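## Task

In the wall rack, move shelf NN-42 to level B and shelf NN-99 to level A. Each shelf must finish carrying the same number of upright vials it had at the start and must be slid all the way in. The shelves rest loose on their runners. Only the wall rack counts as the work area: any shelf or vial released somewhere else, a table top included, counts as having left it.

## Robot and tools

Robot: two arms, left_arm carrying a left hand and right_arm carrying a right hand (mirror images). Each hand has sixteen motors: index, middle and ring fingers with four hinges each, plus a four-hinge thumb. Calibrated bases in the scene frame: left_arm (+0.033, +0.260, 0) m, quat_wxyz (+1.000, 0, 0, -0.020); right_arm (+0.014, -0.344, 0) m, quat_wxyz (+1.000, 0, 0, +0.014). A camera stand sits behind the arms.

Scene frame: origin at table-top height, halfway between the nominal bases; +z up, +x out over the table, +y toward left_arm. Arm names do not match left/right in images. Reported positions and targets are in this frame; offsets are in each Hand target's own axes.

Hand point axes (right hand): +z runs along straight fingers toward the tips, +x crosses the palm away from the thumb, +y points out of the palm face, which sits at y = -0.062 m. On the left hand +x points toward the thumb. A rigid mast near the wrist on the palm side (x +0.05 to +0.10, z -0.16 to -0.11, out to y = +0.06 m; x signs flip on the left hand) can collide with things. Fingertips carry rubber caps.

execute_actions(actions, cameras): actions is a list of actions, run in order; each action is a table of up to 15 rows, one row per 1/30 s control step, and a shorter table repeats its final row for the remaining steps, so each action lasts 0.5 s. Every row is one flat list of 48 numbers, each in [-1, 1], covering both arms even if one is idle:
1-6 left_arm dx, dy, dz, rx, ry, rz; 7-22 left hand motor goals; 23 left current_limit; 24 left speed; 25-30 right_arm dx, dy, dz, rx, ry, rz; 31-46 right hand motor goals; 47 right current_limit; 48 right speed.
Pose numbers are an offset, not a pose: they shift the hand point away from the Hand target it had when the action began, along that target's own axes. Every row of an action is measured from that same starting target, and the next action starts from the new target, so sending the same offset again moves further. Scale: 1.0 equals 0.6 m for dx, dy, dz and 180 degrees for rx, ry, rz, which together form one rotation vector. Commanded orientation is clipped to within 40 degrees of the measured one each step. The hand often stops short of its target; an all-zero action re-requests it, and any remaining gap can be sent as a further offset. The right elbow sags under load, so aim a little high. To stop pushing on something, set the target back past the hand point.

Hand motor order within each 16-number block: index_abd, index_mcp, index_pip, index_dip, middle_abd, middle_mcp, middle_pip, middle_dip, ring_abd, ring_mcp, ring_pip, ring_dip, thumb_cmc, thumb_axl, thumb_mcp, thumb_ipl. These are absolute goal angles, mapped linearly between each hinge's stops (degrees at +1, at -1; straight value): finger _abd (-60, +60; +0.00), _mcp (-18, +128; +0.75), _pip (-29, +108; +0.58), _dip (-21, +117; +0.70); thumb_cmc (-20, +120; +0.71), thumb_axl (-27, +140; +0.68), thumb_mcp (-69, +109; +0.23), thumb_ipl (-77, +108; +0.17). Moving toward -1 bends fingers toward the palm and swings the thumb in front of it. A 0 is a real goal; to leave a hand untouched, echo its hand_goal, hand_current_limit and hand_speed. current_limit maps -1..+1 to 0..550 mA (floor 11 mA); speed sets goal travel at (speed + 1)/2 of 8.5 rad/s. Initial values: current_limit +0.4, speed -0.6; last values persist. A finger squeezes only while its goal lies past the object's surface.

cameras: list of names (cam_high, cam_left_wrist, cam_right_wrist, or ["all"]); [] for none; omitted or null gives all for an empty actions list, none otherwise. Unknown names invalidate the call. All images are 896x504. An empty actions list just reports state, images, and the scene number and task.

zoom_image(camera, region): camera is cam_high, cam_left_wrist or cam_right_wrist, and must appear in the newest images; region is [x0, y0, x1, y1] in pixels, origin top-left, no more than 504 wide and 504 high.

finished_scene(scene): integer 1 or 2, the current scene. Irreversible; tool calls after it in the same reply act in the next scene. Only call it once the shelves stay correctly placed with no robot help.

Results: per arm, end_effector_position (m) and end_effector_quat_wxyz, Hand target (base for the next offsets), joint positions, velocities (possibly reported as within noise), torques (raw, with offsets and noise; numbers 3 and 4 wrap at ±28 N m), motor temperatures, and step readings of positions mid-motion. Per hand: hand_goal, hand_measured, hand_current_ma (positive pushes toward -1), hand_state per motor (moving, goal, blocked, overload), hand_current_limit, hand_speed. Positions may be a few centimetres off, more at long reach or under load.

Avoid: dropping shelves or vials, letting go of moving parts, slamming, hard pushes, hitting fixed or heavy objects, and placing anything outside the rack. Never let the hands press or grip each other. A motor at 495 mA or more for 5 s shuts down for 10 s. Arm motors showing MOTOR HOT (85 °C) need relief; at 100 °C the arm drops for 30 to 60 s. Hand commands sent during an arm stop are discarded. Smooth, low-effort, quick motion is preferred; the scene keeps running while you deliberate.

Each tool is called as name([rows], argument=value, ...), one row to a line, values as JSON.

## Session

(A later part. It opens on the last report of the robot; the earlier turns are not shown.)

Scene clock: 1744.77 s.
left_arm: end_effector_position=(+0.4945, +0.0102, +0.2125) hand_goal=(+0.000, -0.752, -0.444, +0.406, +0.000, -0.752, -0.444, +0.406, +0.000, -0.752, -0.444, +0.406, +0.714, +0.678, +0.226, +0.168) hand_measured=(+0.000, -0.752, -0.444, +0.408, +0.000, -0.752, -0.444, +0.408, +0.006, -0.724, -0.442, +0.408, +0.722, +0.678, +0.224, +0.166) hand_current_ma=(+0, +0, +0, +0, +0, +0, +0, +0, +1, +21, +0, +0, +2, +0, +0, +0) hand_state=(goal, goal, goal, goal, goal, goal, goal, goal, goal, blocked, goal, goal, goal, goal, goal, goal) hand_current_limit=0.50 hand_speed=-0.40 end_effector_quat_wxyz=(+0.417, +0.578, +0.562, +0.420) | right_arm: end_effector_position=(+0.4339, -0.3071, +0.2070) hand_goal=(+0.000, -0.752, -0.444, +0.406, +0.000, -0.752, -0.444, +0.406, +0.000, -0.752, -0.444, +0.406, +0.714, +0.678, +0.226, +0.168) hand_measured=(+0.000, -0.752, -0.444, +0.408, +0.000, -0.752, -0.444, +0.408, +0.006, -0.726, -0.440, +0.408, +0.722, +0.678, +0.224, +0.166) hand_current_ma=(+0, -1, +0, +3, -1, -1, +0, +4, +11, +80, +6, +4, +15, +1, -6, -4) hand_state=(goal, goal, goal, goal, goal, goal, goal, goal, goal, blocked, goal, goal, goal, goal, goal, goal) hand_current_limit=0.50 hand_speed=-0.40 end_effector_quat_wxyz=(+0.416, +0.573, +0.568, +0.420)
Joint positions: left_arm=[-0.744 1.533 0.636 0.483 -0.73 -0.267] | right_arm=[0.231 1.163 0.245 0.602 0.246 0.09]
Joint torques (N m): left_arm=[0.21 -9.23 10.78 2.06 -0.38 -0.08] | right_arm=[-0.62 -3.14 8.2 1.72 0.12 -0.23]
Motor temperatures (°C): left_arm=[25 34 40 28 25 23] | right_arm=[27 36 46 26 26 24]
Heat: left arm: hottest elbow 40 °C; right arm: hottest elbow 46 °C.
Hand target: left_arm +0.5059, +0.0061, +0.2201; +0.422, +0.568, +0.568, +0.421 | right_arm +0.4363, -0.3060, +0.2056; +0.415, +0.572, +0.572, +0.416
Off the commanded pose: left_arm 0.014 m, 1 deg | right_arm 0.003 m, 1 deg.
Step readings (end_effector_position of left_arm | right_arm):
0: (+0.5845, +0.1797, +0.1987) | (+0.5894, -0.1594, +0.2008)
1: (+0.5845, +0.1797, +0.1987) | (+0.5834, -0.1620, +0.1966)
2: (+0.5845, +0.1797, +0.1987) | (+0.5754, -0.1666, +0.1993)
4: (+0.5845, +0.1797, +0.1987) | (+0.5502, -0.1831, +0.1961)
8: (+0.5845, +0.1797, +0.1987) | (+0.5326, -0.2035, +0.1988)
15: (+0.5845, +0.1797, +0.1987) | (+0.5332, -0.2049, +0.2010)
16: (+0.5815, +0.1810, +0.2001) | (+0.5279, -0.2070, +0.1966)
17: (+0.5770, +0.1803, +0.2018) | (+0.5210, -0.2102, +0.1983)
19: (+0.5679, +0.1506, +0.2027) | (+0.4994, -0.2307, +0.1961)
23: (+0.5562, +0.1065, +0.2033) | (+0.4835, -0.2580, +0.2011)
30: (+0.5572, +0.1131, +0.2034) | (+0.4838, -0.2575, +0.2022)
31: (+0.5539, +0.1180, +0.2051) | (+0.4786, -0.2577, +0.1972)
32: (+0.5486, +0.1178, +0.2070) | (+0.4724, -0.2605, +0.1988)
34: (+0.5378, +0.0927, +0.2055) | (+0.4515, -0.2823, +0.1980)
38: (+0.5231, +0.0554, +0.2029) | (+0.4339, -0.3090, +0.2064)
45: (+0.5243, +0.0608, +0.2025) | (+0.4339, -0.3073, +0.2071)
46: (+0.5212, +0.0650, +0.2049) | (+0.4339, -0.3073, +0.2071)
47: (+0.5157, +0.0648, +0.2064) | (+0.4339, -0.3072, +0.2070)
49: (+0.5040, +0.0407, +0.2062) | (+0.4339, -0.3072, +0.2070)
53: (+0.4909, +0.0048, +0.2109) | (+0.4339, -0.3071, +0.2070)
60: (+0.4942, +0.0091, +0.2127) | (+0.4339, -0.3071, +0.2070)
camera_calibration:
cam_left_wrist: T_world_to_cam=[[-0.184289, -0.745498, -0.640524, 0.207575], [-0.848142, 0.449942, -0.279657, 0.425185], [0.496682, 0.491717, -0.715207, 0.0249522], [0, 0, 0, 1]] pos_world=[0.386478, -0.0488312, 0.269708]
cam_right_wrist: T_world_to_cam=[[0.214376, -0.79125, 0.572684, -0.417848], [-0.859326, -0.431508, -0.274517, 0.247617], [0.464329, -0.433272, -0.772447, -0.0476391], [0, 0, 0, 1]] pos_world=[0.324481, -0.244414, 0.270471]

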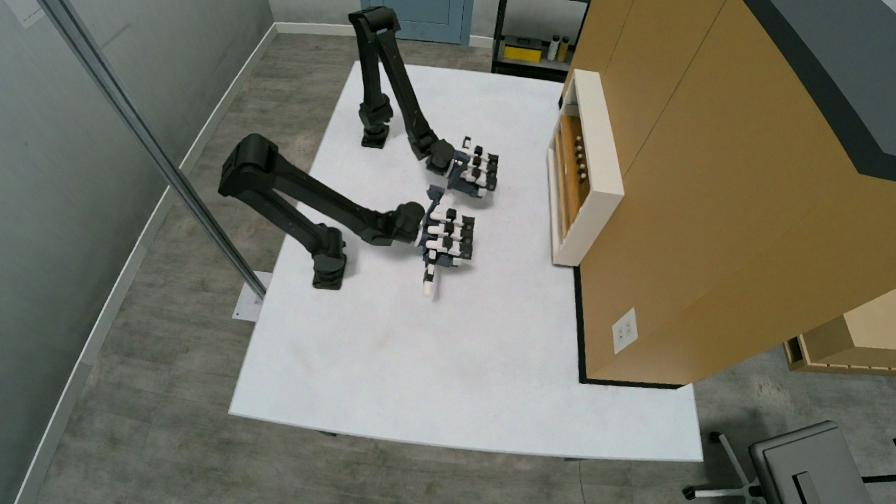

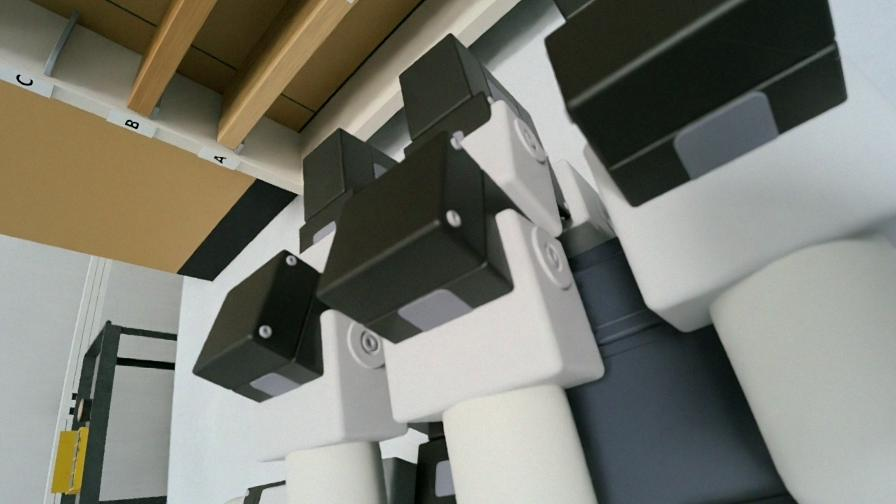

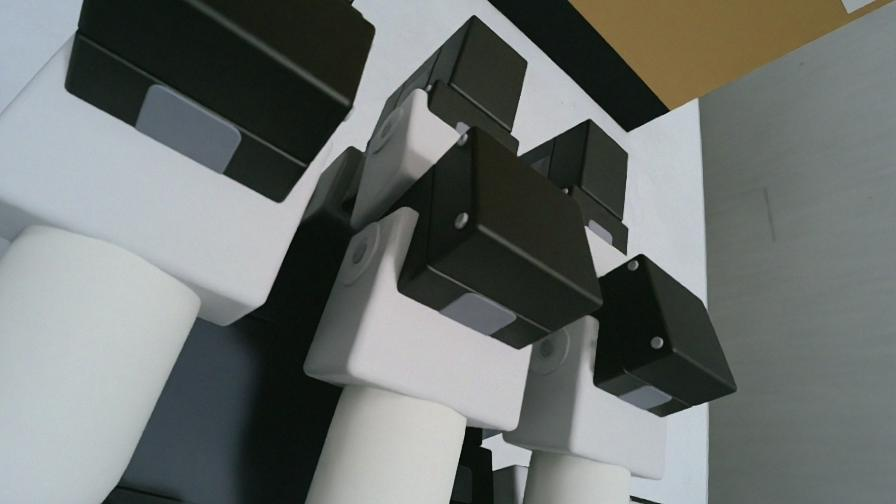

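execute_actions([
  [[0,-0.0483,-0.1595,0,0,0,0,-0.753,-0.445,0.406,0,-0.753,-0.445,0.406,0,-0.753,-0.445,0.406,0.714,0.677,0.225,0.168,0.5,-0.4,0,0,0,0,0,0,0,-0.753,-0.445,0.406,0,-0.753,-0.445,0.406,0,-0.753,-0.445,0.406,0.714,0.677,0.225,0.168,0.5,-0.4]],
  [[0,0,0,0,-0.133,0.0405,0,-0.753,-0.445,0.406,0,-0.753,-0.445,0.406,0,-0.753,-0.445,0.406,0.714,0.677,0.225,0.168,0.5,-0.4,0,0,0,0,0,0,0,-0.753,-0.445,0.406,0,-0.753,-0.445,0.406,0,-0.753,-0.445,0.406,0.714,0.677,0.225,0.168,0.5,-0.4]],
  [[0,0,0,0,-0.133,0.0405,0,-0.753,-0.445,0.406,0,-0.753,-0.445,0.406,0,-0.753,-0.445,0.406,0.714,0.677,0.225,0.168,0.5,-0.4,0,0,0,0,0,0,0,-0.753,-0.445,0.406,0,-0.753,-0.445,0.406,0,-0.753,-0.445,0.406,0.714,0.677,0.225,0.168,0.5,-0.4]],
], cameras=["all"])

zoom_image(camera="cam_left_wrist", region=[0, 0, 450, 350])

Scene clock: 1769.13 s.
left_arm: end_effector_position=(+0.4019, +0.0142, +0.2110) hand_goal=(+0.000, -0.752, -0.444, +0.406, +0.000, -0.752, -0.444, +0.406, +0.000, -0.752, -0.444, +0.406, +0.714, +0.678, +0.226, +0.168) hand_measured=(+0.000, -0.752, -0.444, +0.408, +0.000, -0.752, -0.444, +0.408, +0.008, -0.726, -0.442, +0.408, +0.722, +0.678, +0.222, +0.168) hand_current_ma=(+0, +0, +0, +0, +0, +0, +0, +0, +2, +20, +0, +0, +2, +0, -1, +0) hand_state=(goal, goal, goal, goal, goal, goal, goal, goal, goal, blocked, goal, goal, goal, goal, goal, goal) hand_current_limit=0.50 hand_speed=-0.40 end_effector_quat_wxyz=(+0.555, +0.755, +0.285, +0.201) | right_arm: end_effector_position=(+0.4339, -0.3071, +0.2070) hand_goal=(+0.000, -0.752, -0.444, +0.406, +0.000, -0.752, -0.444, +0.406, +0.000, -0.752, -0.444, +0.406, +0.714, +0.678, +0.226, +0.168) hand_measured=(+0.000, -0.752, -0.444, +0.408, +0.000, -0.752, -0.444, +0.408, +0.006, -0.726, -0.440, +0.408, +0.722, +0.678, +0.224, +0.166) hand_current_ma=(+0, -1, +0, +3, -1, -1, +0, +4, +11, +80, +6, +4, +15, +1, -6, -4) hand_state=(goal, goal, goal, goal, goal, goal, goal, goal, goal, blocked, goal, goal, goal, goal, goal, goal) hand_current_limit=0.50 hand_speed=-0.40 end_effector_quat_wxyz=(+0.416, +0.573, +0.568, +0.420)
Joint positions: left_arm=[-0.433 1.204 0.297 0.576 0.371 0.111] | right_arm=[0.231 1.163 0.245 0.602 0.246 0.09]
Joint torques (N m): left_arm=[-1.49 -4.78 9.76 2.69 0.22 0.08] | right_arm=[-0.67 -3.31 8.18 1.8 0.13 -0.24]
Heat: left arm: hottest elbow 42 °C; right arm: hottest elbow 46 °C.
Hand target: left_arm +0.4059, +0.0060, +0.2200; +0.560, +0.755, +0.274, +0.204 | right_arm +0.4363, -0.3060, +0.2056; +0.415, +0.572, +0.572, +0.416
Off the commanded pose: left_arm 0.013 m, 1 deg | right_arm 0.003 m, 1 deg.
Step readings (end_effector_position of left_arm | right_arm):
0: (+0.4945, +0.0103, +0.2125) | (+0.4339, -0.3071, +0.2070)
1: (+0.4866, +0.0179, +0.2118) | (+0.4339, -0.3071, +0.2070)
2: (+0.4744, +0.0223, +0.2151) | (+0.4339, -0.3071, +0.2070)
4: (+0.4386, +0.0185, +0.2086) | (+0.4339, -0.3071, +0.2070)
8: (+0.4006, +0.0014, +0.2080) | (+0.4339, -0.3071, +0.2070)
15: (+0.4002, +0.0056, +0.2080) | (+0.4339, -0.3071, +0.2070)
16: (+0.4025, -0.0110, +0.1984) | (+0.4339, -0.3071, +0.2070)
17: (+0.4006, -0.0248, +0.1920) | (+0.4339, -0.3071, +0.2070)
19: (+0.3949, -0.0157, +0.1948) | (+0.4339, -0.3071, +0.2070)
23: (+0.4040, +0.0168, +0.2064) | (+0.4339, -0.3071, +0.2070)
30: (+0.4043, +0.0133, +0.2112) | (+0.4339, -0.3071, +0.2070)
31: (+0.3969, -0.0071, +0.2073) | (+0.4339, -0.3071, +0.2070)
32: (+0.3861, -0.0233, +0.2058) | (+0.4339, -0.3071, +0.2070)
34: (+0.3861, -0.0140, +0.2068) | (+0.4339, -0.3071, +0.2070)
38: (+0.4066, +0.0190, +0.2093) | (+0.4339, -0.3071, +0.2070)
45: (+0.4026, +0.0149, +0.2107) | (+0.4339, -0.3071, +0.2070)
camera_calibration:
cam_left_wrist: T_world_to_cam=[[-0.695952, -0.367527, -0.616907, 0.387784], [-0.234044, 0.92828, -0.288998, 0.0927595], [0.678877, -0.0567461, -0.732056, 0.00607457], [0, 0, 0, 1]] pos_world=[0.287465, 0.0567592, 0.270481]
cam_right_wrist: T_world_to_cam=[[0.214376, -0.79125, 0.572684, -0.417848], [-0.859326, -0.431508, -0.274517, 0.247617], [0.464329, -0.433272, -0.772447, -0.0476391], [0, 0, 0, 1]] pos_world=[0.324481, -0.244414, 0.270471]

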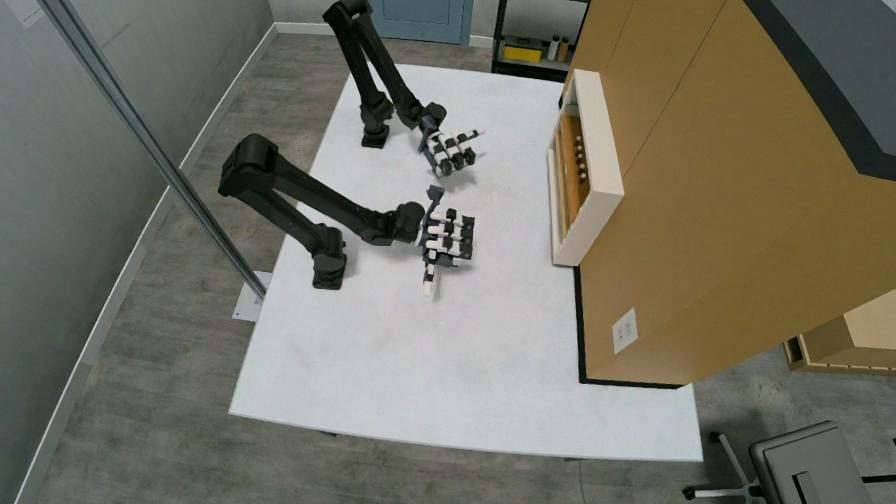

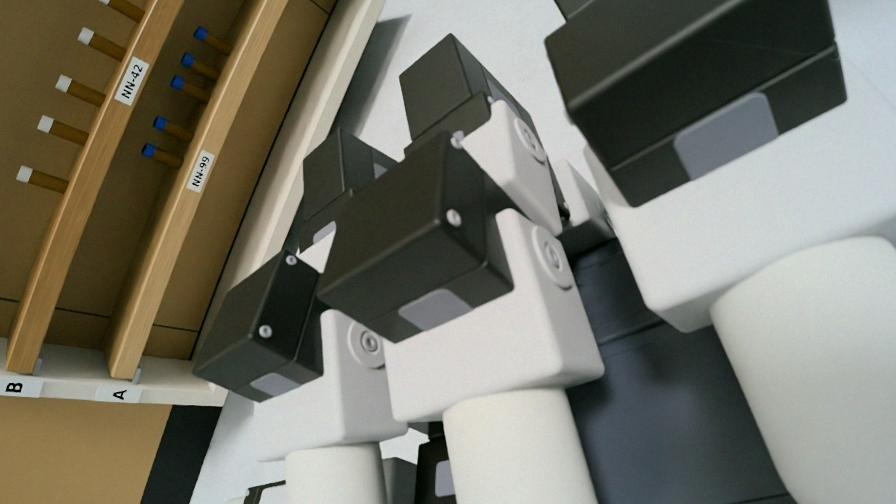

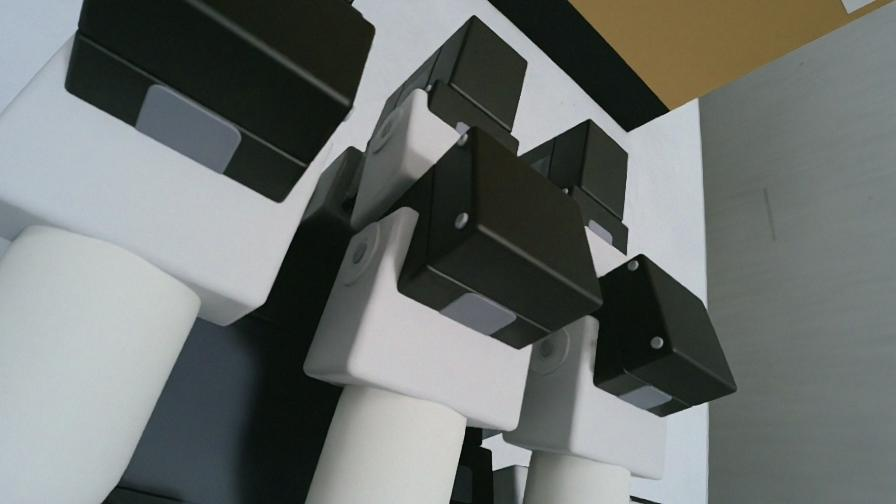

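Scaled by 1.120.

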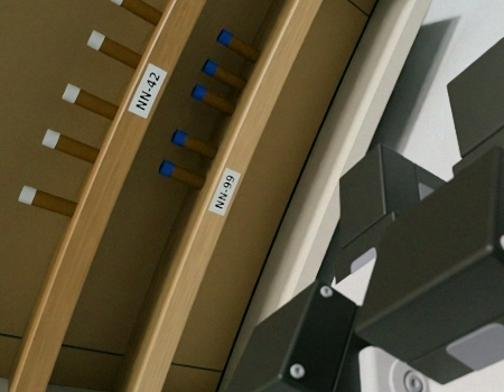

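zoom_image(camera="cam_left_wrist", region=[0, 300, 180, 410])

Scaled by 2.800.

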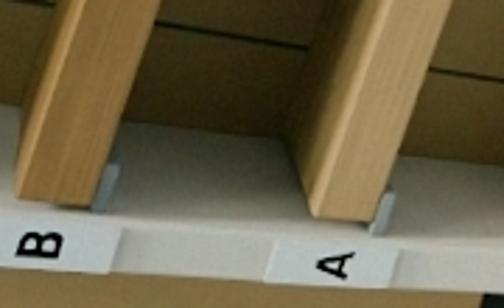

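finished_scene(scene=1)

The scene is finished: the task was done.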